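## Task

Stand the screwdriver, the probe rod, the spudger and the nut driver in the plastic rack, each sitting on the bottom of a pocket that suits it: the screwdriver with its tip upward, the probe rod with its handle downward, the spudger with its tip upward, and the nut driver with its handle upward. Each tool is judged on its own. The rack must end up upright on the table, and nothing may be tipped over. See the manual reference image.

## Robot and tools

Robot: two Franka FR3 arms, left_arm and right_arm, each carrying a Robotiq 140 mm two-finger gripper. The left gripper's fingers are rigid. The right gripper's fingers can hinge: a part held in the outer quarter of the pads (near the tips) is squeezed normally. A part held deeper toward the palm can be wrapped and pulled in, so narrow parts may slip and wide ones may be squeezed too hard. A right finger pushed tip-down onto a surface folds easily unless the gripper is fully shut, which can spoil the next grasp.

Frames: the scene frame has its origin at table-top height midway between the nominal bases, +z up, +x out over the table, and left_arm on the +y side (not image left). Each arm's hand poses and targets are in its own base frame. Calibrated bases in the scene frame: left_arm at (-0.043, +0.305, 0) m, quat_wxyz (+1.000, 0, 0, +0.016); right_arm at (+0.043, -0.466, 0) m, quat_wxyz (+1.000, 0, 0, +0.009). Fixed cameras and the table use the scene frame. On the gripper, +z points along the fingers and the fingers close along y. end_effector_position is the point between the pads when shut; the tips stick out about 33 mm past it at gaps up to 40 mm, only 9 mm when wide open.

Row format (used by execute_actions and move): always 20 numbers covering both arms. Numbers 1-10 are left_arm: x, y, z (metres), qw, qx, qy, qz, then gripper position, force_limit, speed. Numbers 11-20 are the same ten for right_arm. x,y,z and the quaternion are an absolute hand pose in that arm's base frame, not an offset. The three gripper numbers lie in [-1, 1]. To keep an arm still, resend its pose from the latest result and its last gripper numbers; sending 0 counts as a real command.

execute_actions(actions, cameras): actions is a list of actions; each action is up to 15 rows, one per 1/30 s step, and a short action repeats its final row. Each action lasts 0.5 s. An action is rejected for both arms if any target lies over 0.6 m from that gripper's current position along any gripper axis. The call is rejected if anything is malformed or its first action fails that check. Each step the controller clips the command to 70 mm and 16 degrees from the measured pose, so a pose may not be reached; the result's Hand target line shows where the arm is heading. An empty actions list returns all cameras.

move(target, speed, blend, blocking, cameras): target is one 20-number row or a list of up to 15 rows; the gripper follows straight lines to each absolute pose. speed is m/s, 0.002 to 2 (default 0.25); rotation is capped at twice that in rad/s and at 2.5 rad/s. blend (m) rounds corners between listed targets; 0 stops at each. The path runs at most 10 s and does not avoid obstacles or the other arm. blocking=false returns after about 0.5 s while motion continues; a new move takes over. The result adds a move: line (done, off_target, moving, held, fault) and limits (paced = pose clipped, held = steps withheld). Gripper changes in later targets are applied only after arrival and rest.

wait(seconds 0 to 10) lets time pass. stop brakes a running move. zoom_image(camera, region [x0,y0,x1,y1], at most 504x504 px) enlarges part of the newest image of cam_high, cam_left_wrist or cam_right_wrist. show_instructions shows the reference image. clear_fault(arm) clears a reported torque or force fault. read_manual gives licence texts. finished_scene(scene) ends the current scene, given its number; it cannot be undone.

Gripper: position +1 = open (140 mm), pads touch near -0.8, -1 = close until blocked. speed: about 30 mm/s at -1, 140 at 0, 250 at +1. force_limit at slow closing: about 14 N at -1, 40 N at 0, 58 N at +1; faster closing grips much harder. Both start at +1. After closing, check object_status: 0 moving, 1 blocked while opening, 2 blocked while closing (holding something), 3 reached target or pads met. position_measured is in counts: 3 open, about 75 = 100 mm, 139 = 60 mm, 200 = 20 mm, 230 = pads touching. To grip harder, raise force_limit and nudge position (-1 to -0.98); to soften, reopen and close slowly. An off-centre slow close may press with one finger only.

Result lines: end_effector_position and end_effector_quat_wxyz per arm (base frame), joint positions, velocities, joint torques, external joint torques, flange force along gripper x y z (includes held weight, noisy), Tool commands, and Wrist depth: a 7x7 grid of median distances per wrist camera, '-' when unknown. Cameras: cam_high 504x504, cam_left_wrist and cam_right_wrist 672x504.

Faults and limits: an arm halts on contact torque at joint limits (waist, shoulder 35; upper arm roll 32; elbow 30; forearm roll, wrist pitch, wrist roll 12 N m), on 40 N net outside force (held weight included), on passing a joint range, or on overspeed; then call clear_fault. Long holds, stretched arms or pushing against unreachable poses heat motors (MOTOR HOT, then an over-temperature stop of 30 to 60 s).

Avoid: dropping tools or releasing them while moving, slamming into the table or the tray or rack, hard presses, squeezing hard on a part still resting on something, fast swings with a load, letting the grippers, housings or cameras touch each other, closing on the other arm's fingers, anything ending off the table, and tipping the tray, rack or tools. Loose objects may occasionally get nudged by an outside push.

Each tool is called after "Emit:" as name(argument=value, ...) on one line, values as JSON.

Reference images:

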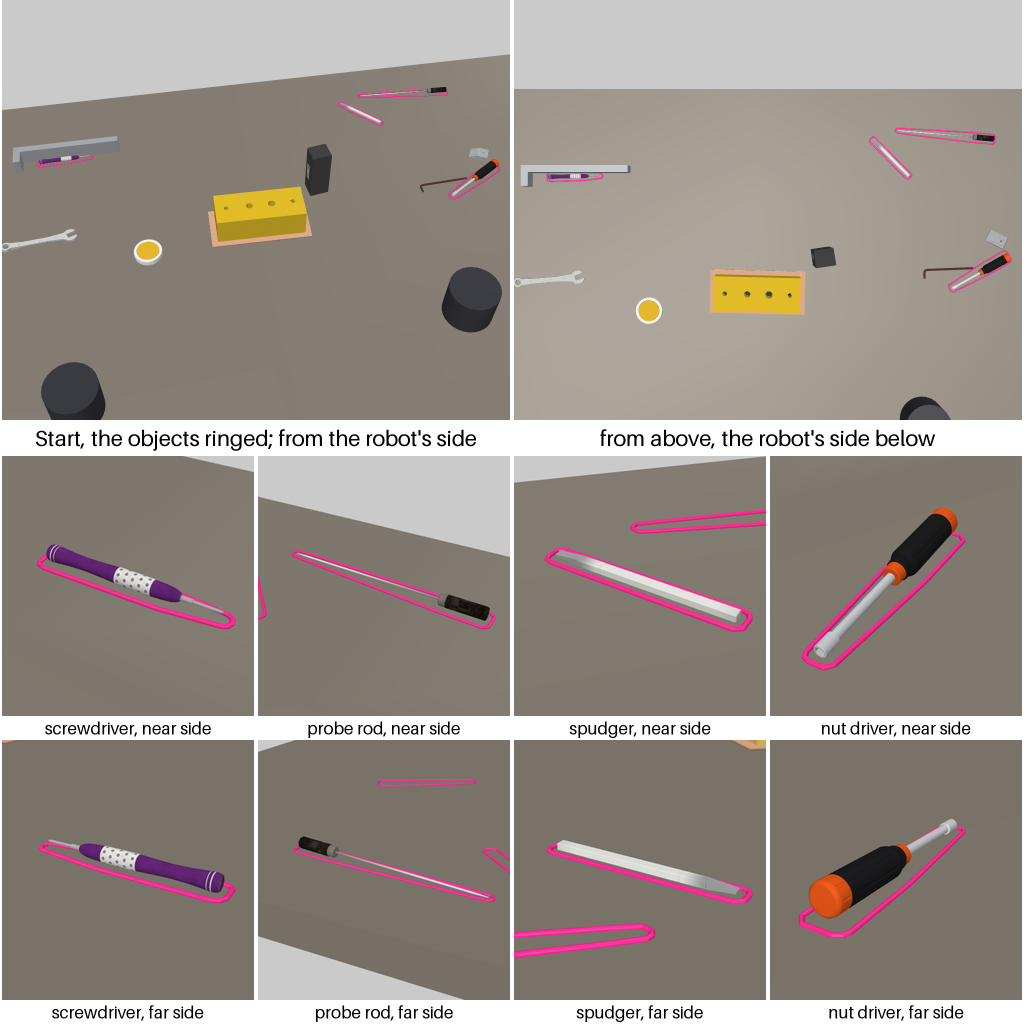

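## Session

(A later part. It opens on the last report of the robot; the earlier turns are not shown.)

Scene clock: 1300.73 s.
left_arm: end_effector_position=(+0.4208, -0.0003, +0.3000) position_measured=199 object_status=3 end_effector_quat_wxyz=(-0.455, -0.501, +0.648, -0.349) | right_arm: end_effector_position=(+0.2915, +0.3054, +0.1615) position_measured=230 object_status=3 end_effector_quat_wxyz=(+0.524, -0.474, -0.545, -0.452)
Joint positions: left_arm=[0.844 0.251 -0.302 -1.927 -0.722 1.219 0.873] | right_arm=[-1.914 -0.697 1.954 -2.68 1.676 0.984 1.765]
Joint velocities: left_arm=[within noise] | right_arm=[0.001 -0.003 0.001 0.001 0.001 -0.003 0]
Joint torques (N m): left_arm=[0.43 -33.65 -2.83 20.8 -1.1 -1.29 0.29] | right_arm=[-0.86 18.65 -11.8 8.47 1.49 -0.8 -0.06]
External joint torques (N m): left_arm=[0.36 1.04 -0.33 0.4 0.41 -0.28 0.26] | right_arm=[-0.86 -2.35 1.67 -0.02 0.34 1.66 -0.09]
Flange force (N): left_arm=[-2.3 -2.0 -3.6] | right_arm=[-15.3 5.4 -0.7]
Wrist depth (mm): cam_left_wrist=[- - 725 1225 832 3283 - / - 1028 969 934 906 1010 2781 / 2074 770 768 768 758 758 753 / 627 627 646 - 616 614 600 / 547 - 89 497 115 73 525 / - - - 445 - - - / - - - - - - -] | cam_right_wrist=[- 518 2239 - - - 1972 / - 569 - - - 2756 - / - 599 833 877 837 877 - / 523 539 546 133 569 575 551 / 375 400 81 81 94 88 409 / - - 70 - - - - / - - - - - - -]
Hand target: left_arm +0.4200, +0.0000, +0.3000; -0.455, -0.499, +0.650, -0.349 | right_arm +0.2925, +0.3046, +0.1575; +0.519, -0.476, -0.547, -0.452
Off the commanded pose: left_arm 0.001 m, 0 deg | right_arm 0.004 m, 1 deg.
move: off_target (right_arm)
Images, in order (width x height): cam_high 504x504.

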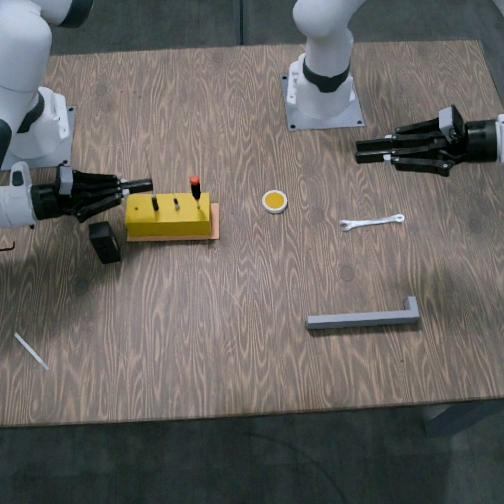

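Emit:
move(target=[[0.42,0.0,0.30,0.4551,0.4987,-0.6499,0.3492,-0.55,-0.3,-1,0.2925,0.3062,0.158,-0.5195,0.4759,0.5475,0.4517,-1,0,-1],[0.42,0.0,0.30,0.4551,0.4987,-0.6499,0.3492,-0.55,-0.3,-1,0.2922,0.3066,0.1565,-0.5195,0.4759,0.5475,0.4517,-1,0,-1]], speed=[0.008,0.008], cameras=["cam_high"])

Emit:
zoom_image(camera="cam_high", region=[130, 170, 190, 230])

Scene clock: 1311.67 s.
left_arm: end_effector_position=(+0.4208, -0.0003, +0.3000) position_measured=199 object_status=3 end_effector_quat_wxyz=(-0.455, -0.501, +0.648, -0.349) | right_arm: end_effector_position=(+0.2917, +0.3067, +0.1578) position_measured=230 object_status=3 end_effector_quat_wxyz=(+0.521, -0.476, -0.546, -0.451)
Joint positions: left_arm=[0.844 0.251 -0.302 -1.927 -0.722 1.219 0.873] | right_arm=[-1.91 -0.703 1.958 -2.68 1.685 0.989 1.765]
Joint torques (N m): left_arm=[0.44 -33.63 -2.87 20.8 -1.11 -1.28 0.24] | right_arm=[-0.68 20.18 -12.28 8.1 1.36 -2.29 0.02]
External joint torques (N m): left_arm=[0.44 1.28 -0.29 0.3 0.41 -0.26 0.21] | right_arm=[-0.7 -0.95 1.22 -0.2 0.23 0.15 -0.01]
Flange force (N): left_arm=[-2.7 -2.2 -3.7] | right_arm=[-10.0 3.1 -1.3]
Wrist depth (mm): cam_left_wrist=[1891 2364 725 1182 847 - - / 2364 1028 965 946 899 1015 2955 / 2169 785 780 778 765 760 760 / 624 625 651 - 611 614 602 / 541 - 89 501 115 73 530 / - - - 450 - - - / - - - - - - -] | cam_right_wrist=[2389 522 - - 2150 1991 - / 2529 572 - - - - - / 2829 597 790 805 824 900 - / 516 519 536 133 550 563 581 / 366 391 81 81 94 88 399 / - - 70 - - - - / - - - - - - -]
Hand target: left_arm +0.4200, +0.0000, +0.3000; -0.455, -0.499, +0.650, -0.349 | right_arm +0.2922, +0.3066, +0.1565; +0.519, -0.476, -0.547, -0.452
Off the commanded pose: left_arm 0.001 m, 0 deg | right_arm 0.001 m, 0 deg.
move: done
Images, in order (width x height): cam_high 504x504.

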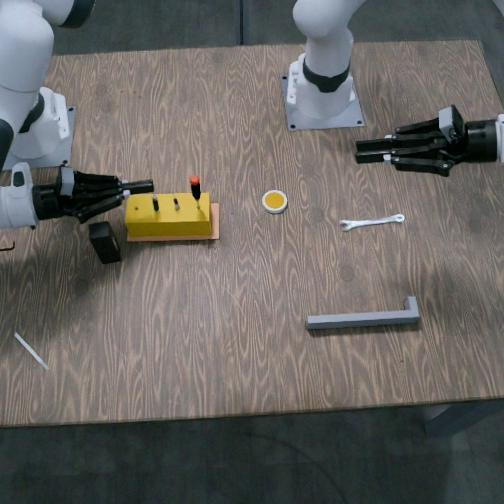

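Scaled by 8.400 from the camera's 504x504 image, which has a finer 720x720 frame.

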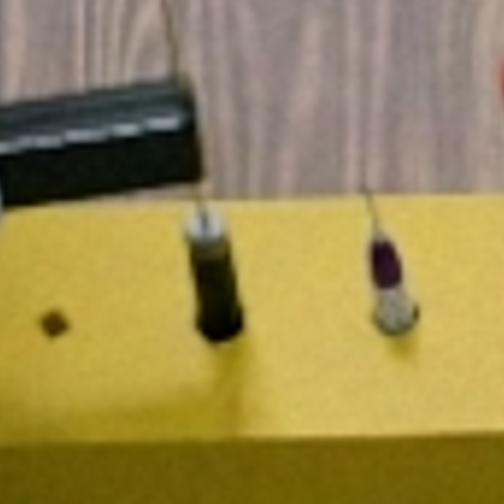

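Emit:
move(target=[[0.42,0.0,0.30,0.4551,0.4987,-0.6499,0.3492,-0.55,-0.3,-1,0.2924,0.3066,0.142,-0.5195,0.4759,0.5475,0.4517,-1,0,-1]], speed=[0.025], cameras=["cam_high"])

Emit:
zoom_image(camera="cam_high", region=[130, 140, 200, 230])

Scene clock: 1318.33 s.
left_arm: end_effector_position=(+0.4208, -0.0003, +0.3000) position_measured=199 object_status=3 end_effector_quat_wxyz=(-0.455, -0.501, +0.648, -0.349) | right_arm: end_effector_position=(+0.2924, +0.3064, +0.1419) position_measured=230 object_status=3 end_effector_quat_wxyz=(+0.521, -0.478, -0.546, -0.449)
Joint positions: left_arm=[0.844 0.251 -0.302 -1.927 -0.722 1.219 0.873] | right_arm=[-1.957 -0.74 2.018 -2.661 1.703 0.983 1.741]
Joint torques (N m): left_arm=[0.48 -33.68 -2.83 20.79 -1.11 -1.28 0.32] | right_arm=[-1.03 21.76 -12.57 7.52 0.95 -2.34 -0.03]
External joint torques (N m): left_arm=[0.61 1.07 -0.15 0.35 0.42 -0.26 0.29] | right_arm=[-1.07 -0.71 1.18 0 -0.1 0.1 -0.06]
Flange force (N): left_arm=[-2.4 -1.6 -3.7] | right_arm=[-9.6 3.0 -2.9]
Wrist depth (mm): cam_left_wrist=[2038 - 734 721 824 - 2686 / 2341 1060 916 953 899 977 2919 / 2092 778 773 760 763 753 736 / 629 617 637 - 617 612 619 / 543 - 89 499 115 73 534 / - - - 442 - - - / - - - - - - -] | cam_right_wrist=[2829 523 - - - - 1734 / 2471 556 - - - - - / 661 596 814 744 771 811 782 / 472 478 486 132 505 519 514 / 339 363 81 81 94 88 368 / - - 70 - - - - / - - - - - - -]
Hand target: left_arm +0.4200, +0.0000, +0.3000; -0.455, -0.499, +0.650, -0.349 | right_arm +0.2924, +0.3066, +0.1420; +0.519, -0.476, -0.547, -0.452
Off the commanded pose: left_arm 0.001 m, 0 deg | right_arm 0.000 m, 0 deg.
move: done
Images, in order (width x height): cam_high 504x504.

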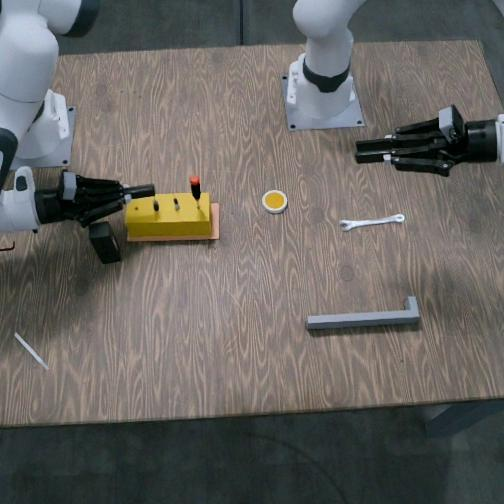

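Scaled by 5.600 from the camera's 504x504 image, which has a finer 720x720 frame.

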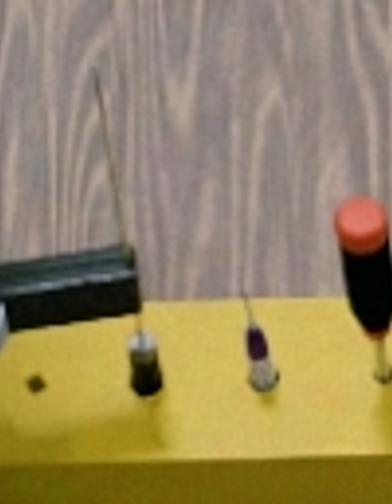

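Emit:
move(target=[[0.42,0.0,0.30,0.4551,0.4987,-0.6499,0.3492,-0.55,-0.3,-1,0.2924,0.3070,0.133,-0.5195,0.4759,0.5475,0.4517,-1,0,-1],[0.42,0.0,0.30,0.4551,0.4987,-0.6499,0.3492,-0.55,-0.3,-1,0.2924,0.3070,0.133,-0.5195,0.4759,0.5475,0.4517,-0.65,0,-1]], speed=[0.02,0.02], cameras=["cam_high","cam_right_wrist"])

Emit:
zoom_image(camera="cam_high", region=[80, 140, 200, 260])

Scene clock: 1340.60 s.
left_arm: end_effector_position=(+0.4208, -0.0003, +0.3000) position_measured=199 object_status=3 end_effector_quat_wxyz=(-0.455, -0.501, +0.648, -0.349) | right_arm: end_effector_position=(+0.2922, +0.3069, +0.1330) position_measured=211 object_status=0 end_effector_quat_wxyz=(+0.521, -0.478, -0.546, -0.450)
Joint positions: left_arm=[0.844 0.251 -0.302 -1.927 -0.722 1.219 0.873] | right_arm=[-1.985 -0.76 2.056 -2.649 1.712 0.979 1.724]
Joint torques (N m): left_arm=[0.47 -33.67 -2.83 20.84 -1.12 -1.27 0.3] | right_arm=[-0.79 23.14 -12.99 7.1 1.04 -2.27 -0.13]
External joint torques (N m): left_arm=[0.5 1.18 -0.22 0.35 0.4 -0.25 0.27] | right_arm=[-0.7 -0.17 0.92 0.08 0.04 0.16 -0.17]
Flange force (N): left_arm=[-2.6 -2.0 -3.7] | right_arm=[-6.0 1.7 -1.0]
Wrist depth (mm): cam_left_wrist=[- - 730 1231 882 2364 2717 / 2209 1046 961 953 895 969 2717 / 2189 788 765 796 755 758 755 / 634 629 653 - 612 608 608 / 542 - 89 497 115 73 528 / - - - 444 - - - / - - - - - - -] | cam_right_wrist=[- 528 2172 140 - - 1937 / - 561 - 2172 - - - / 649 601 787 710 824 877 785 / 452 455 506 149 485 491 466 / 324 346 82 - - 88 351 / - - 72 - - - - / - - - - - - -]
Hand target: left_arm +0.4200, +0.0000, +0.3000; -0.455, -0.499, +0.650, -0.349 | right_arm +0.2924, +0.3070, +0.1330; +0.519, -0.476, -0.547, -0.452
Off the commanded pose: left_arm 0.001 m, 0 deg | right_arm 0.000 m, 0 deg.
move: done
camera_calibration:
cam_right_wrist: T_world_to_cam=[[0.991429, 0.129595, 0.016566, -0.325652], [0.0661012, -0.388188, -0.919207, 0.227678], [-0.112694, 0.912423, -0.393427, -0.0507533], [0, 0, 0, 1]] pos_world=[0.302091, 0.176893, 0.19471]
Images, in order (width x height): cam_high 504x504, cam_right_wrist 672x504.

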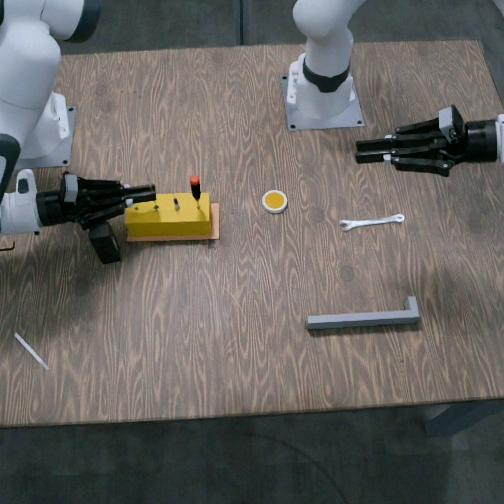

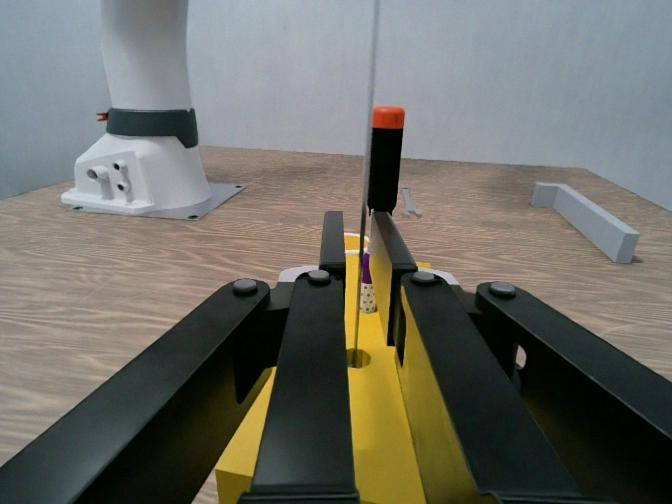

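Scaled by 4.200 from the camera's 504x504 image, which has a finer 720x720 frame.

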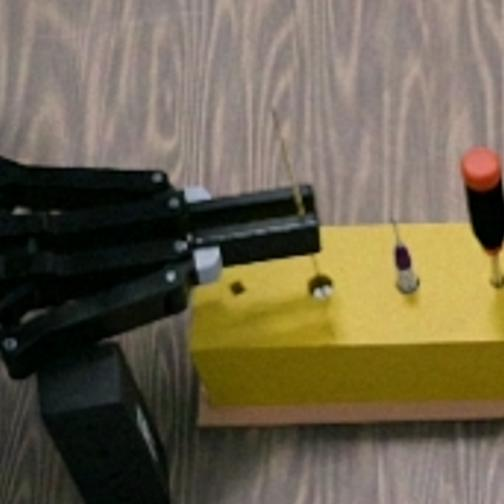

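Emit:
move(target=[[0.42,0.0,0.30,0.4551,0.4987,-0.6499,0.3492,-0.55,-0.3,-1,0.2924,0.3070,0.134,-0.5195,0.4759,0.5475,0.4517,-0.5,0,-0.5],[0.42,0.0,0.30,0.4551,0.4987,-0.6499,0.3492,-0.55,-0.3,-1,0.302,0.240,0.17,-0.5195,0.4759,0.5475,0.4517,-0.5,0,-0.5],[0.42,0.0,0.30,0.4551,0.4987,-0.6499,0.3492,-0.55,-0.3,-1,0.36,0.16,0.36,0,0.4695,0.8829,0,-0.4,0,0],[0.42,0.0,0.30,0.4551,0.4987,-0.6499,0.3492,-0.55,-0.3,-1,0.50,0.05,0.30,0,0.4,0.9165,0,-0.4,0,0]], speed=[0.05,0.1,0.4,0.4], blend=[0,0.01,0.05,0], cameras=["all"])

Emit:
zoom_image(camera="cam_high", region=[80, 140, 240, 260])

Emit:
zoom_image(camera="cam_right_wrist", region=[200, 0, 600, 300])

Scene clock: 1367.97 s.
left_arm: end_effector_position=(+0.4208, -0.0003, +0.3000) position_measured=199 object_status=3 end_effector_quat_wxyz=(-0.455, -0.501, +0.648, -0.349) | right_arm: end_effector_position=(+0.4990, +0.0492, +0.2998) position_measured=179 object_status=3 end_effector_quat_wxyz=(-0.001, +0.406, +0.914, +0.000)
Joint positions: left_arm=[0.844 0.251 -0.302 -1.927 -0.722 1.219 0.873] | right_arm=[-1.701 -1.242 1.085 -1.968 1.059 1.283 1.721]
Joint velocities: left_arm=[within noise] | right_arm=[0 -0.001 -0.001 0.001 0 0.001 -0.008]
Joint torques (N m): left_arm=[0.41 -33.66 -2.81 20.84 -1.11 -1.28 0.19] | right_arm=[-0.28 26.36 -25.91 9.18 0.76 2.53 -0.14]
External joint torques (N m): left_arm=[0.37 1.17 -0.27 0.4 0.4 -0.26 0.16] | right_arm=[-0.37 1.28 1.51 -0.26 -0.04 0.09 -0.14]
Flange force (N): left_arm=[-2.5 -2.4 -3.9] | right_arm=[-3.8 1.5 0.7]
Wrist depth (mm): cam_left_wrist=[- - - 1313 844 - - / - 1041 1019 1015 889 1010 2781 / 2209 778 750 763 765 758 760 / 624 635 644 - 620 614 612 / 546 - 89 502 115 73 524 / - - - 444 - - - / - - - - - - -] | cam_right_wrist=[387 392 392 390 389 386 387 / 413 412 413 414 412 411 413 / 437 439 436 440 440 442 439 / 470 469 462 463 455 467 1352 / 499 75 94 509 - 89 1405 / - 78 - 547 - - - / - - - 1777 - - -]
Hand target: left_arm +0.4200, +0.0000, +0.3000; -0.455, -0.499, +0.650, -0.349 | right_arm +0.5000, +0.0500, +0.3000; +0.000, +0.400, +0.916, +0.000
Off the commanded pose: left_arm 0.001 m, 0 deg | right_arm 0.001 m, 1 deg.
move: done; blend cut to 0 m at target 3
camera_calibration:
cam_left_wrist: T_world_to_cam=[[-0.969467, 0.245196, -0.00364621, 0.419788], [0.16342, 0.634909, -0.755106, 0.159286], [-0.182833, -0.732646, -0.655593, 0.417383], [0, 0, 0, 1]] pos_world=[0.457251, 0.101732, 0.395442]
cam_right_wrist: T_world_to_cam=[[0.72579, 0.68786, 0.00882039, -0.392571], [0.64409, -0.683998, 0.342484, -0.384867], [0.241614, -0.24289, -0.939482, 0.317078], [0, 0, 0, 1]] pos_world=[0.456202, 0.0838003, 0.433163]

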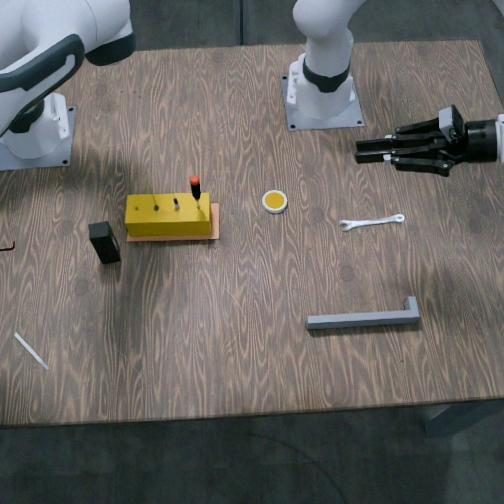

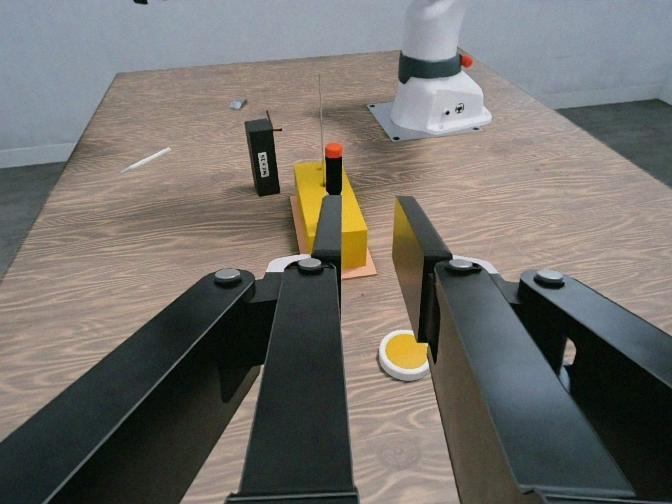

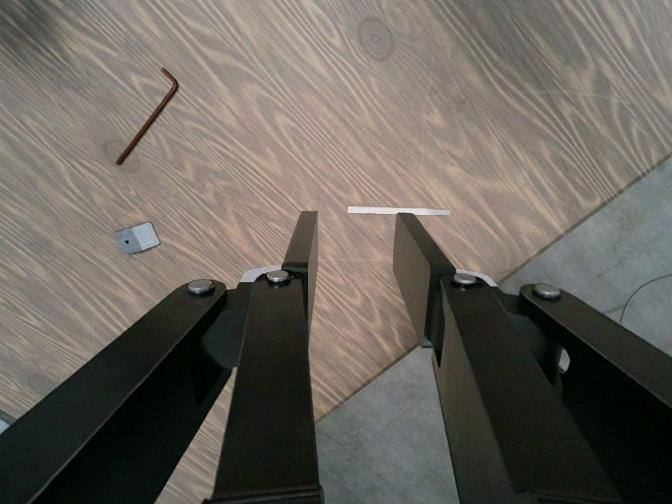

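Scaled by 3.150 from the camera's 504x504 image, which has a finer 720x720 frame.

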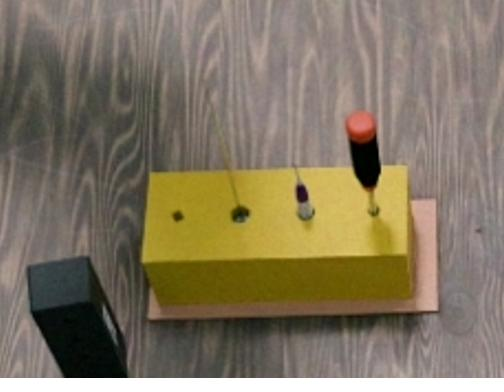

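Scaled by 1.260 from the camera's 672x504 image, which has a finer 960x720 frame.

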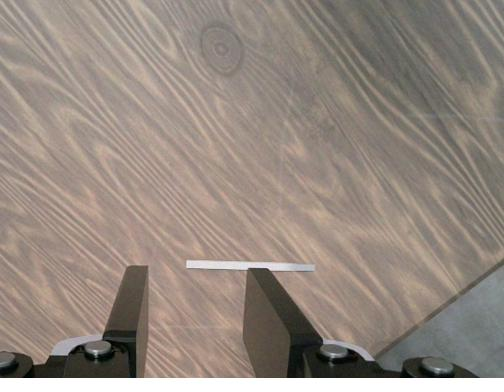

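Emit:
move(target=[[0.42,0.0,0.30,0.4551,0.4987,-0.6499,0.3492,-0.55,-0.3,-1,0.587,0.055,0.16,0,-0.3543,0.9351,0,-0.4,0,0],[0.42,0.0,0.30,0.4551,0.4987,-0.6499,0.3492,-0.55,-0.3,-1,0.587,0.055,0.07,0,-0.3543,0.9351,0,-0.4,0,0]], speed=[0.4,0.2], cameras=["cam_right_wrist"])

Emit:
zoom_image(camera="cam_right_wrist", region=[200, 50, 500, 350])

Scene clock: 1447.73 s.
left_arm: end_effector_position=(+0.4208, -0.0003, +0.3000) position_measured=199 object_status=3 end_effector_quat_wxyz=(-0.455, -0.501, +0.648, -0.349) | right_arm: end_effector_position=(+0.5851, +0.0547, +0.0696) position_measured=179 object_status=3 end_effector_quat_wxyz=(-0.003, -0.350, +0.937, +0.000)
Joint positions: left_arm=[0.844 0.251 -0.302 -1.927 -0.722 1.219 0.873] | right_arm=[-1.867 -1.014 1.751 -1.979 1.095 1.925 0.29]
Joint velocities: left_arm=[within noise] | right_arm=[0 -0.001 0 0 0 0.003 -0.006]
Joint torques (N m): left_arm=[0.41 -33.59 -2.82 20.83 -1.12 -1.28 0.23] | right_arm=[-1.29 30.85 -25.65 12.71 1.11 2.66 -0.19]
External joint torques (N m): left_arm=[0.53 1.26 -0.14 0.38 0.41 -0.24 0.2] | right_arm=[-1.22 1.14 1.5 0.18 0.42 0.12 -0.19]
Flange force (N): left_arm=[-2.7 -2.3 -4.0] | right_arm=[-2.6 -5.0 3.5]
Wrist depth (mm): cam_left_wrist=[- 2230 - - 815 2318 - / - 934 1032 997 892 1006 2627 / 2230 783 775 770 765 763 748 / 632 624 646 - 614 622 611 / 545 - 89 505 115 73 525 / - - - 446 - - - / - - - - - - -] | cam_right_wrist=[186 185 184 182 182 181 181 / 196 196 195 193 193 192 192 / 209 208 207 206 205 204 203 / 223 222 218 217 213 217 216 / 1162 75 94 234 - 89 226 / - 78 - 252 - - - / - - - 274 - - -]
Hand target: left_arm +0.4200, +0.0000, +0.3000; -0.455, -0.499, +0.650, -0.349 | right_arm +0.5870, +0.0550, +0.0700; +0.000, -0.354, +0.935, +0.000
Off the commanded pose: left_arm 0.001 m, 0 deg | right_arm 0.002 m, 1 deg.
move: done; limits=paced
camera_calibration:
cam_right_wrist: T_world_to_cam=[[-0.673776, 0.738838, 0.0120221, 0.359074], [0.697784, 0.630816, 0.339366, -0.460816], [0.243152, 0.237045, -0.940578, 0.0542253], [0, 0, 0, 1]] pos_world=[0.5503, 0.0125388, 0.203071]
Images, in order (width x height): cam_right_wrist 672x504.

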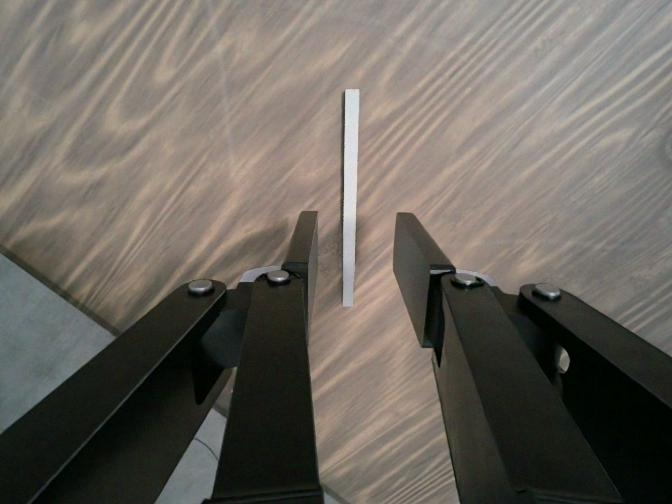

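Scaled by 1.680 from the camera's 672x504 image, which has a finer 960x720 frame.

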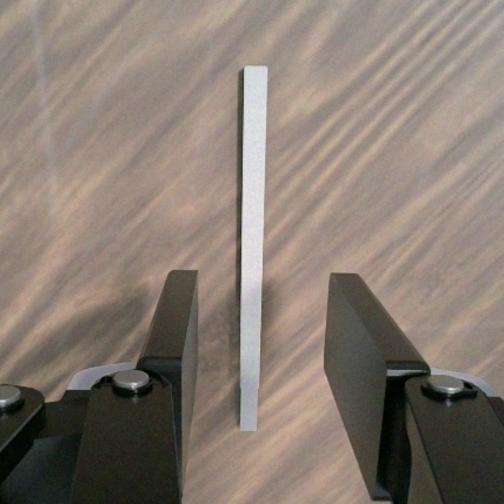

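Emit:
move(target=[[0.42,0.0,0.30,0.4551,0.4987,-0.6499,0.3492,-0.55,-0.3,-1,0.588,0.058,0.031,0,-0.3543,0.9351,0,-0.4,0,-1],[0.42,0.0,0.30,0.4551,0.4987,-0.6499,0.3492,-0.55,-0.3,-1,0.588,0.058,0.031,0,-0.3543,0.9351,0,-1,-0.5,-1],[0.42,0.0,0.30,0.4551,0.4987,-0.6499,0.3492,-0.55,-0.3,-1,0.56,0.12,0.14,0,0.1,0.995,0,-1,-0.5,-1],[0.42,0.0,0.30,0.4551,0.4987,-0.6499,0.3492,-0.55,-0.3,-1,0.45,0.36,0.09,0,0.5,0.866,0,-1,-0.5,-1]], speed=[0.1,0.1,0.3,0.35], blend=[0,0,0.03,0], cameras=["cam_right_wrist","cam_high"])

Scene clock: 1469.20 s.
left_arm: end_effector_position=(+0.4208, -0.0003, +0.3000) position_measured=199 object_status=3 end_effector_quat_wxyz=(-0.455, -0.501, +0.648, -0.349) | right_arm: end_effector_position=(+0.4501, +0.3607, +0.0899) position_measured=221 object_status=2 end_effector_quat_wxyz=(+0.000, +0.496, +0.868, +0.001)
Joint positions: left_arm=[0.844 0.251 -0.302 -1.927 -0.722 1.219 0.873] | right_arm=[-1.224 -1.391 1.498 -1.996 1.379 1.581 2.523]
Joint velocities: left_arm=[within noise] | right_arm=[-0.001 0 -0.001 0 0 0.001 0.007]
Joint torques (N m): left_arm=[0.43 -33.6 -2.87 20.8 -1.12 -1.29 0.25] | right_arm=[-1.24 30.55 -30.63 4.8 0.94 2.26 0.32]
External joint torques (N m): left_arm=[0.39 1.19 -0.33 0.34 0.4 -0.27 0.22] | right_arm=[-1.21 0.34 1.22 0.14 0.02 -0.21 0.32]
Flange force (N): left_arm=[-2.5 -2.2 -3.7] | right_arm=[-0.9 5.0 1.4]
Wrist depth (mm): cam_left_wrist=[- 413 449 - 827 - - / 2230 913 946 1015 899 1002 2992 / 2169 775 706 768 770 753 748 / 627 624 629 - 616 609 603 / 547 - 89 503 115 73 528 / - - - 443 - - - / - - - - - - -] | cam_right_wrist=[137 171 197 199 200 201 201 / 157 206 210 211 211 213 213 / 179 222 223 224 225 226 227 / 239 237 238 132 238 242 242 / 233 246 81 87 94 88 261 / - - 72 - - - - / - - - - - - -]
Hand target: left_arm +0.4200, +0.0000, +0.3000; -0.455, -0.499, +0.650, -0.349 | right_arm +0.4500, +0.3600, +0.0900; +0.000, +0.500, +0.866, +0.000
Off the commanded pose: left_arm 0.001 m, 0 deg | right_arm 0.001 m, 1 deg.
move: done; limits=paced
camera_calibration:
cam_right_wrist: T_world_to_cam=[[0.848813, 0.528533, 0.0129841, -0.56782], [0.492563, -0.799491, 0.343796, 0.0413312], [0.192088, -0.285423, -0.938955, 0.24485], [0, 0, 0, 1]] pos_world=[0.414582, 0.403042, 0.223067]
Images, in order (width x height): cam_high 504x504, cam_right_wrist 672x504.

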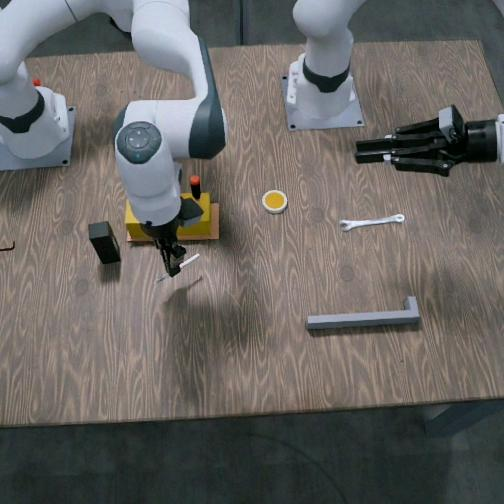

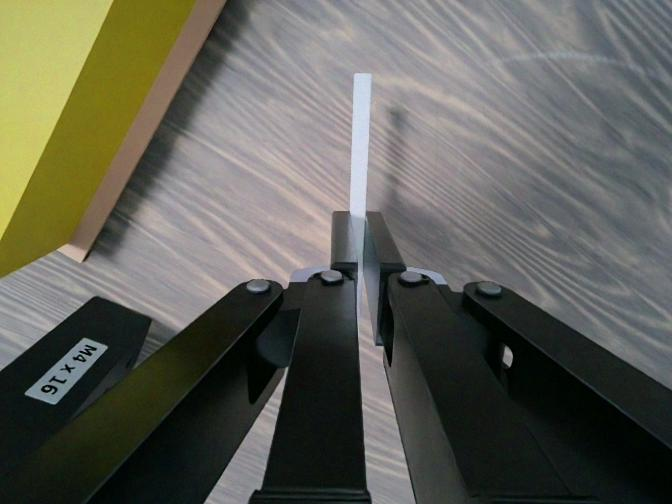

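Emit:
move(target=[[0.42,0.0,0.30,0.4551,0.4987,-0.6499,0.3492,-0.55,-0.3,-1,0.49,0.38,0.06,0,0.5,0.866,0,-1,-0.5,-1],[0.42,0.0,0.30,0.4551,0.4987,-0.6499,0.3492,-0.55,-0.3,-1,0.49,0.38,0.0325,0,0.5,0.866,0,-1,-0.5,-1],[0.42,0.0,0.30,0.4551,0.4987,-0.6499,0.3492,-0.55,-0.3,-1,0.49,0.38,0.0325,0,0.5,0.866,0,-0.5,-0.5,-1],[0.42,0.0,0.30,0.4551,0.4987,-0.6499,0.3492,-0.55,-0.3,-1,0.49,0.37,0.17,0,0.5,0.866,0,-0.5,-0.5,-1],[0.48,-0.05,0.30,0,1,-0.016,0,-0.45,0,0,0.42,0.0,0.35,0,0.5,0.866,0,-0.5,-0.5,-1]], speed=[0.2,0.05,0.1,0.2,0.5], blend=[0,0,0,0.03,0], cameras=["cam_high"])

Emit:
move(target=[0.49,-0.37,0.22,0,0.966,-0.259,0,-0.45,0,0,0.35,-0.12,0.35,0,0.5,0.866,0,-0.5,-0.5,-1], speed=0.4, cameras=["all"])

Emit:
zoom_image(camera="cam_left_wrist", region=[200, 0, 600, 350])

Scene clock: 1494.20 s.
left_arm: end_effector_position=(+0.4798, -0.0492, +0.2999) position_measured=186 object_status=3 end_effector_quat_wxyz=(-0.001, +1.000, -0.018, +0.000) | right_arm: end_effector_position=(+0.4196, +0.0009, +0.3491) position_measured=192 object_status=3 end_effector_quat_wxyz=(-0.002, +0.504, +0.864, +0.001)
Joint positions: left_arm=[1.422 -0.891 -1.116 -2.071 -0.772 1.573 -1.02] | right_arm=[-1.386 -0.958 0.9 -2.129 0.704 1.44 1.975]
Joint torques (N m): left_arm=[0.46 12.57 22.26 17.13 0.43 2.63 -0.13] | right_arm=[-0.76 12.07 -20.11 17.1 0.63 2.5 -0.12]
External joint torques (N m): left_arm=[0.47 0.2 0.68 -0.06 -0.39 0 -0.13] | right_arm=[-0.67 0.43 0.43 -0.11 -0.22 0.06 -0.12]
Flange force (N): left_arm=[-0.2 -0.4 -0.6] | right_arm=[-2.9 1.6 0.0]
Wrist depth (mm): cam_left_wrist=[391 389 393 388 389 385 386 / 413 413 409 410 414 413 404 / 435 435 436 435 438 429 431 / 464 464 449 457 140 452 439 / 493 - 94 490 - 86 - / - - - 524 - - - / - - - 562 - - -] | cam_right_wrist=[435 434 435 435 438 441 442 / 461 463 463 465 462 464 466 / 491 490 493 490 496 495 502 / 523 526 518 514 516 531 1387 / 556 - 88 560 - 88 1536 / - - - 616 - - - / - - - - - - -]
Hand target: left_arm +0.4800, -0.0500, +0.3000; +0.000, +1.000, -0.016, +0.000 | right_arm +0.4200, +0.0000, +0.3500; +0.000, +0.500, +0.866, +0.000
Off the commanded pose: left_arm 0.001 m, 0 deg | right_arm 0.001 m, 1 deg.
move: done; limits=paced
Images, in order (width x height): cam_high 504x504.

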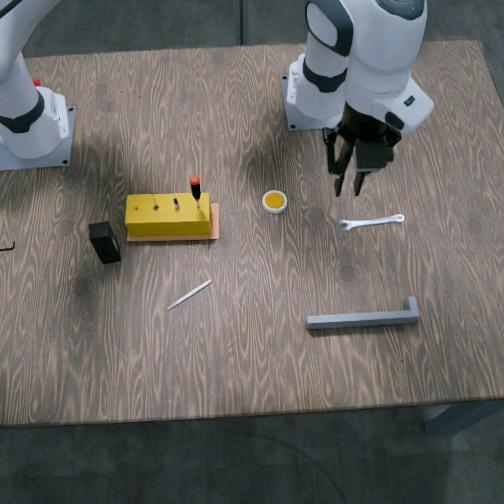

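Scene clock: 1496.17 s.
left_arm: end_effector_position=(+0.4891, -0.3694, +0.2197) position_measured=186 object_status=3 end_effector_quat_wxyz=(-0.001, +0.965, -0.262, -0.001) | right_arm: end_effector_position=(+0.3504, -0.1188, +0.3503) position_measured=192 object_status=3 end_effector_quat_wxyz=(+0.000, +0.504, +0.864, +0.001)
Joint positions: left_arm=[1.341 -0.981 -1.52 -1.739 -0.979 1.62 -1.102] | right_arm=[-1.386 -0.883 0.706 -2.271 0.528 1.529 1.762]
Joint velocities: left_arm=[-0.002 0 -0.001 -0.001 -0.001 -0.001 -0.004] | right_arm=[0 0.001 0 0 -0.001 0.001 -0.007]
Joint torques (N m): left_arm=[0.77 27.58 27.83 13.56 0.21 2.7 -0.2] | right_arm=[-0.23 5.33 -15.54 19.72 0.44 2.59 -0.15]
External joint torques (N m): left_arm=[0.75 -0.87 0.98 -0.09 -0.61 0.06 -0.2] | right_arm=[-0.2 0.88 0.14 -0.7 -0.4 0.14 -0.15]
Flange force (N): left_arm=[0.9 -0.3 0.3] | right_arm=[-2.2 -0.6 1.3]
Wrist depth (mm): cam_left_wrist=[317 313 313 315 314 314 311 / 332 332 333 330 331 332 - / 354 351 349 351 351 350 353 / 375 376 370 371 140 305 371 / 392 - 94 397 - 86 386 / - - - 427 - - - / - - - 464 - - -] | cam_right_wrist=[436 436 434 435 437 440 440 / 462 461 465 468 466 465 466 / 491 494 496 492 495 498 494 / 530 527 518 502 518 533 1433 / 1525 - 88 567 - 88 1514 / - - - 623 - - - / - - - - - - -]
Hand target: left_arm +0.4900, -0.3700, +0.2200; +0.000, +0.966, -0.259, +0.000 | right_arm +0.3500, -0.1200, +0.3500; +0.000, +0.500, +0.866, +0.000
Off the commanded pose: left_arm 0.001 m, 0 deg | right_arm 0.001 m, 1 deg.
move: done
camera_calibration:
cam_left_wrist: T_world_to_cam=[[-0.508682, -0.860876, -0.0115915, -0.0560497], [-0.805387, 0.471049, 0.359812, 0.490185], [-0.304294, 0.192366, -0.932953, 0.568916], [0, 0, 0, 1]] pos_world=[0.539394, -0.388593, 0.353747]
cam_right_wrist: T_world_to_cam=[[0.859041, 0.511772, 0.0117189, -0.238226], [0.477318, -0.80906, 0.342914, -0.377997], [0.184975, -0.288984, -0.939294, 0.373849], [0, 0, 0, 1]] pos_world=[0.315918, -0.0758681, 0.483566]

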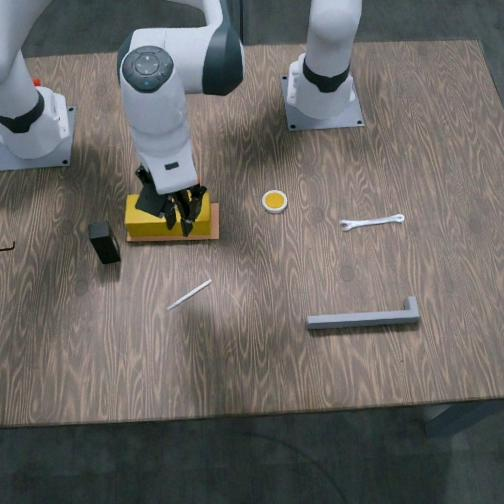

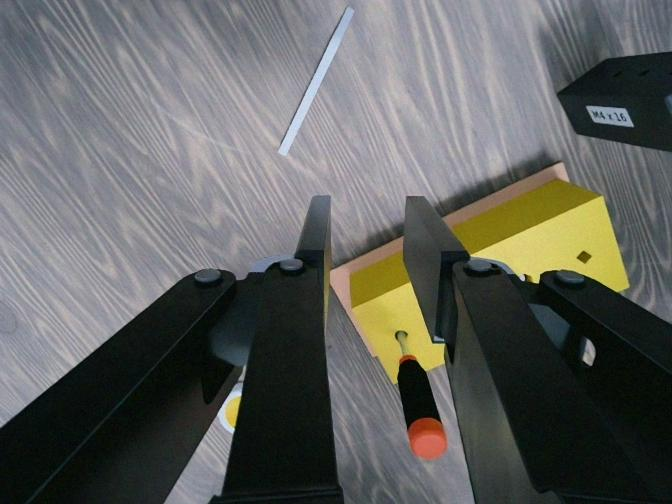

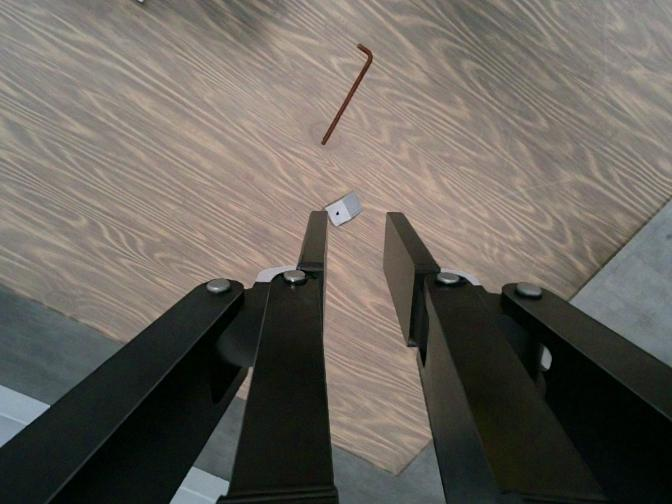

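Scaled by 1.260 from the camera's 672x504 image, which has a finer 960x720 frame.

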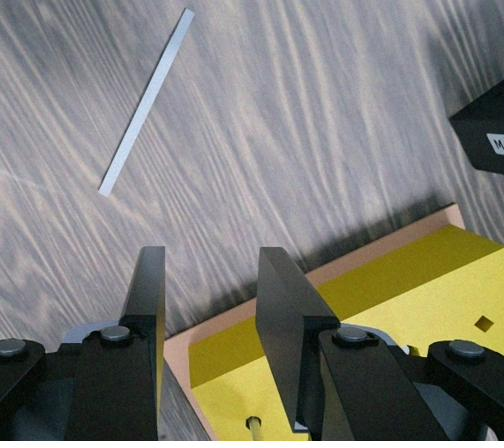

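Emit:
move(target=[[0.570,-0.4005,0.065,-0.0633,0.8671,-0.4806,-0.1141,-0.45,0,0,0.30,-0.15,0.35,0,0.5,0.866,0,-0.5,-0.5,-1]], speed=0.25, cameras=["cam_left_wrist"])

Scene clock: 1531.80 s.
left_arm: end_effector_position=(+0.5704, -0.4020, +0.0654) position_measured=186 object_status=3 end_effector_quat_wxyz=(-0.063, +0.869, -0.478, -0.112) | right_arm: end_effector_position=(+0.3005, -0.1489, +0.3502) position_measured=192 object_status=3 end_effector_quat_wxyz=(+0.000, +0.504, +0.864, +0.001)
Joint positions: left_arm=[1.947 -1.248 -1.969 -0.988 -0.913 1.507 -0.876] | right_arm=[-1.352 -0.91 0.581 -2.354 0.45 1.535 1.674]
Joint velocities: left_arm=[0 0.001 0.001 0.002 0.001 -0.003 0.003] | right_arm=[within noise]
Joint torques (N m): left_arm=[1.08 50.42 21.97 11.65 1.54 1.89 0.15] | right_arm=[-0.21 3.07 -13.13 20.57 0.44 2.58 -0.15]
External joint torques (N m): left_arm=[1.21 -1.13 0.22 0.01 0.32 -0.14 0.16] | right_arm=[-0.23 0.18 0.07 -0.81 -0.4 0.13 -0.16]
Flange force (N): left_arm=[0.0 0.0 0.0] | right_arm=[0.0 -1.5 2.1]
Wrist depth (mm): cam_left_wrist=[160 160 159 160 160 160 160 / 176 175 175 176 176 176 176 / 193 193 194 194 194 194 194 / 217 217 211 212 171 212 218 / 240 78 94 245 139 86 - / - - - 283 - - - / - - - 335 - - -] | cam_right_wrist=[436 439 437 435 437 439 439 / 464 463 465 461 470 466 462 / 493 496 500 492 496 499 499 / 532 527 517 514 518 530 537 / 1536 - 88 569 - 88 1547 / - - - 620 - - - / - - - - - - -]
Hand target: left_arm +0.5700, -0.4005, +0.0650; -0.063, +0.867, -0.481, -0.114 | right_arm +0.3000, -0.1500, +0.3500; +0.000, +0.500, +0.866, +0.000
Off the commanded pose: left_arm 0.002 m, 0 deg | right_arm 0.001 m, 1 deg.
move: done
camera_calibration:
cam_left_wrist: T_world_to_cam=[[-0.84828, -0.52942, -0.0116055, 0.282396], [-0.435808, 0.685503, 0.583229, 0.487368], [-0.300818, 0.4998, -0.812225, 0.569671], [0, 0, 0, 1]] pos_world=[0.623317, -0.469308, 0.18173]
Images, in order (width x height): cam_left_wrist 672x504.

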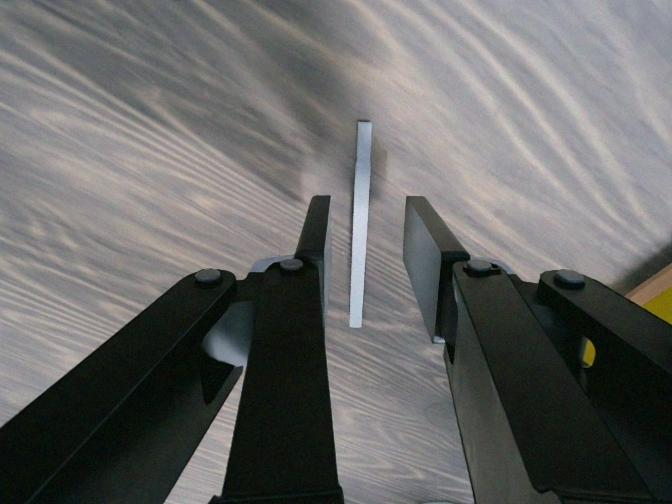

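Emit:
move(target=[[0.5645,-0.3925,0.0305,-0.0656,0.8569,-0.4987,-0.1128,-0.45,0,-1,0.30,-0.15,0.35,0,0.5,0.866,0,-0.5,-0.5,-1],[0.5645,-0.3925,0.0305,-0.0656,0.8569,-0.4987,-0.1128,-1,-0.2,-1,0.30,-0.15,0.35,0,0.5,0.866,0,-0.5,-0.5,-1],[0.55,-0.36,0.17,-0.0656,0.8569,-0.4987,-0.1128,-1,-0.2,-1,0.30,-0.15,0.35,0,0.5,0.866,0,-0.5,-0.5,-1]], speed=[0.08,0.1,0.2], cameras=["cam_left_wrist"])

Scene clock: 1548.87 s.
left_arm: end_effector_position=(+0.5514, -0.3605, +0.1699) position_measured=222 object_status=2 end_effector_quat_wxyz=(-0.066, +0.859, -0.496, -0.111) | right_arm: end_effector_position=(+0.3005, -0.1489, +0.3502) position_measured=192 object_status=3 end_effector_quat_wxyz=(+0.000, +0.503, +0.864, +0.001)
Joint positions: left_arm=[1.816 -1.056 -1.866 -1.191 -0.796 1.449 -0.746] | right_arm=[-1.352 -0.91 0.581 -2.354 0.45 1.535 1.673]
Joint velocities: left_arm=[0 0 0 0 0.001 -0.003 0.006] | right_arm=[within noise]
Joint torques (N m): left_arm=[0.09 45.08 23.67 12.42 1.62 1.95 0.22] | right_arm=[-0.53 2.91 -13.02 20.68 0.51 2.55 -0.17]
External joint torques (N m): left_arm=[0.06 -0.06 0.27 -0.8 0.3 -0.15 0.23] | right_arm=[-0.51 0.02 0.2 -0.61 -0.32 0.12 -0.17]
Flange force (N): left_arm=[-5.4 2.1 2.4] | right_arm=[-0.4 -1.1 1.6]
Wrist depth (mm): cam_left_wrist=[256 256 254 255 254 254 253 / 279 281 280 279 279 279 276 / 309 308 309 304 310 303 267 / 345 345 338 - 329 320 259 / 391 - 83 - 88 88 397 / - - - - - 76 - / - - - - - - -] | cam_right_wrist=[438 438 440 441 437 437 441 / 461 463 463 465 465 467 467 / 493 496 498 498 501 493 499 / 528 527 523 518 521 536 536 / 1514 - 88 567 - 88 1536 / - - - 627 - - - / - - - - - - -]
Hand target: left_arm +0.5500, -0.3600, +0.1700; -0.066, +0.857, -0.499, -0.113 | right_arm +0.3000, -0.1500, +0.3500; +0.000, +0.500, +0.866, +0.000
Off the commanded pose: left_arm 0.002 m, 0 deg | right_arm 0.001 m, 0 deg.
move: done; target 2's new numbers were sent with left_arm's hand 0.008 m and 1 deg from that target
camera_calibration:
cam_left_wrist: T_world_to_cam=[[-0.868965, -0.494704, -0.0129628, 0.313646], [-0.408176, 0.701672, 0.583994, 0.380229], [-0.279809, 0.512761, -0.811654, 0.621094], [0, 0, 0, 1]] pos_world=[0.601535, -0.430107, 0.286127]
Images, in order (width x height): cam_left_wrist 672x504.

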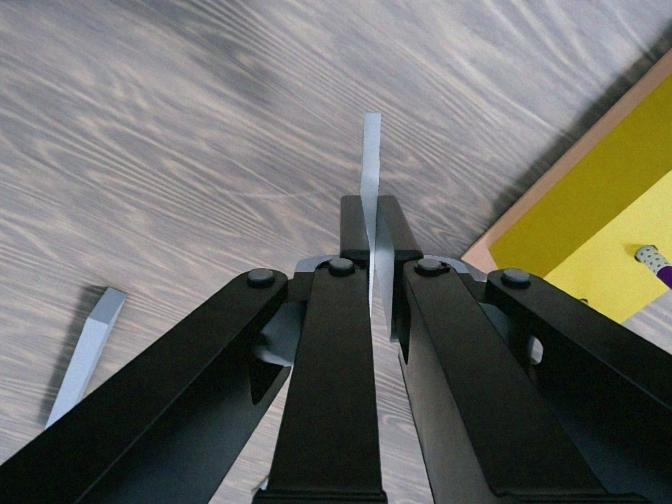

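Emit:
move(target=[[0.52,-0.28,0.33,0,0.5736,-0.8192,0,-1,-0.2,-1,0.25,-0.15,0.35,0,0.5,0.866,0,-0.5,-0.5,-1],[0.49,-0.345,0.33,0.5664,0.2908,-0.7382,0.2231,-1,-0.2,-1,0.25,-0.15,0.35,0,0.5,0.866,0,-0.5,-0.5,-1],[0.478,-0.355,0.22,0.5664,0.2908,-0.7382,0.2231,-1,-0.2,-1,0.25,-0.15,0.35,0,0.5,0.866,0,-0.5,-0.5,-1]], speed=0.4, blend=[0.03,0.02,0], cameras=["cam_left_wrist","cam_high"])

Scene clock: 1568.97 s.
left_arm: end_effector_position=(+0.4775, -0.3556, +0.2201) position_measured=222 object_status=2 end_effector_quat_wxyz=(-0.569, -0.292, +0.736, -0.221) | right_arm: end_effector_position=(+0.2513, -0.1502, +0.3508) position_measured=192 object_status=3 end_effector_quat_wxyz=(+0.002, +0.503, +0.864, +0.000)
Joint positions: left_arm=[2.638 -0.89 -2.617 -1.278 -1.269 0.99 0.834] | right_arm=[-1.291 -0.996 0.459 -2.443 0.384 1.507 1.623]
Joint velocities: left_arm=[0.001 0 0.001 -0.001 0 0 0.006] | right_arm=[within noise]
Joint torques (N m): left_arm=[0.47 51.08 9.37 18.91 -1.44 -1.21 0.33] | right_arm=[-0.22 4.24 -11.05 21.01 0.43 2.42 -0.07]
External joint torques (N m): left_arm=[0.66 0.32 0.74 -0.57 0.37 0.03 0.3] | right_arm=[-0.17 0.5 0.06 -0.75 -0.4 -0.04 -0.07]
Flange force (N): left_arm=[0.7 5.2 2.0] | right_arm=[-0.7 -1.1 1.3]
Wrist depth (mm): cam_left_wrist=[- - - 606 - 2717 2437 / - 889 957 634 2919 2848 2463 / 719 725 716 660 710 701 710 / 543 540 571 - 529 535 539 / 456 - 83 - 88 88 445 / - - - - - 77 - / - - - - - - -] | cam_right_wrist=[436 437 435 439 440 439 441 / 463 466 466 464 465 468 469 / 495 495 501 499 496 501 498 / 527 531 527 516 517 537 536 / 1493 - 88 566 - 88 567 / - - - 625 - - - / - - - - - - -]
Hand target: left_arm +0.4780, -0.3550, +0.2200; -0.566, -0.291, +0.738, -0.223 | right_arm +0.2500, -0.1500, +0.3500; +0.000, +0.500, +0.866, +0.000
Off the commanded pose: left_arm 0.001 m, 0 deg | right_arm 0.002 m, 0 deg.
move: done; limits=paced
camera_calibration:
cam_left_wrist: T_world_to_cam=[[-0.689477, 0.724308, 0.000372093, 0.597283], [0.422833, 0.402917, -0.811708, 0.121397], [-0.588076, -0.559497, -0.584063, 0.354407], [0, 0, 0, 1]] pos_world=[0.5689, -0.283241, 0.305313]
Images, in order (width x height): cam_high 504x504, cam_left_wrist 672x504.

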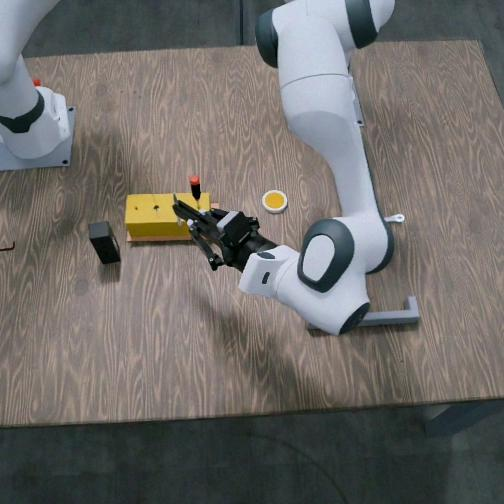

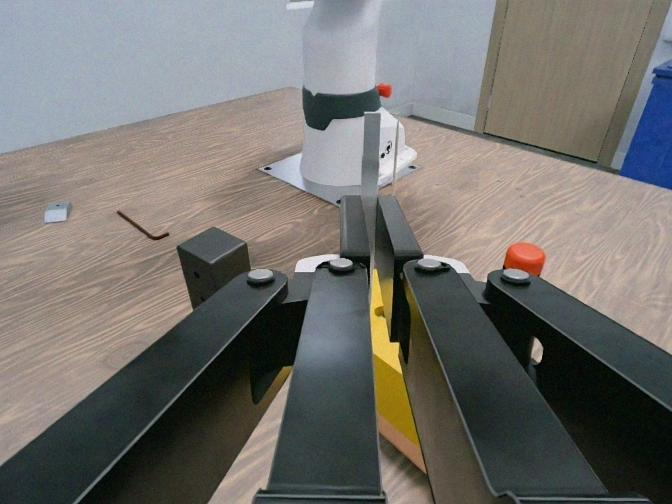

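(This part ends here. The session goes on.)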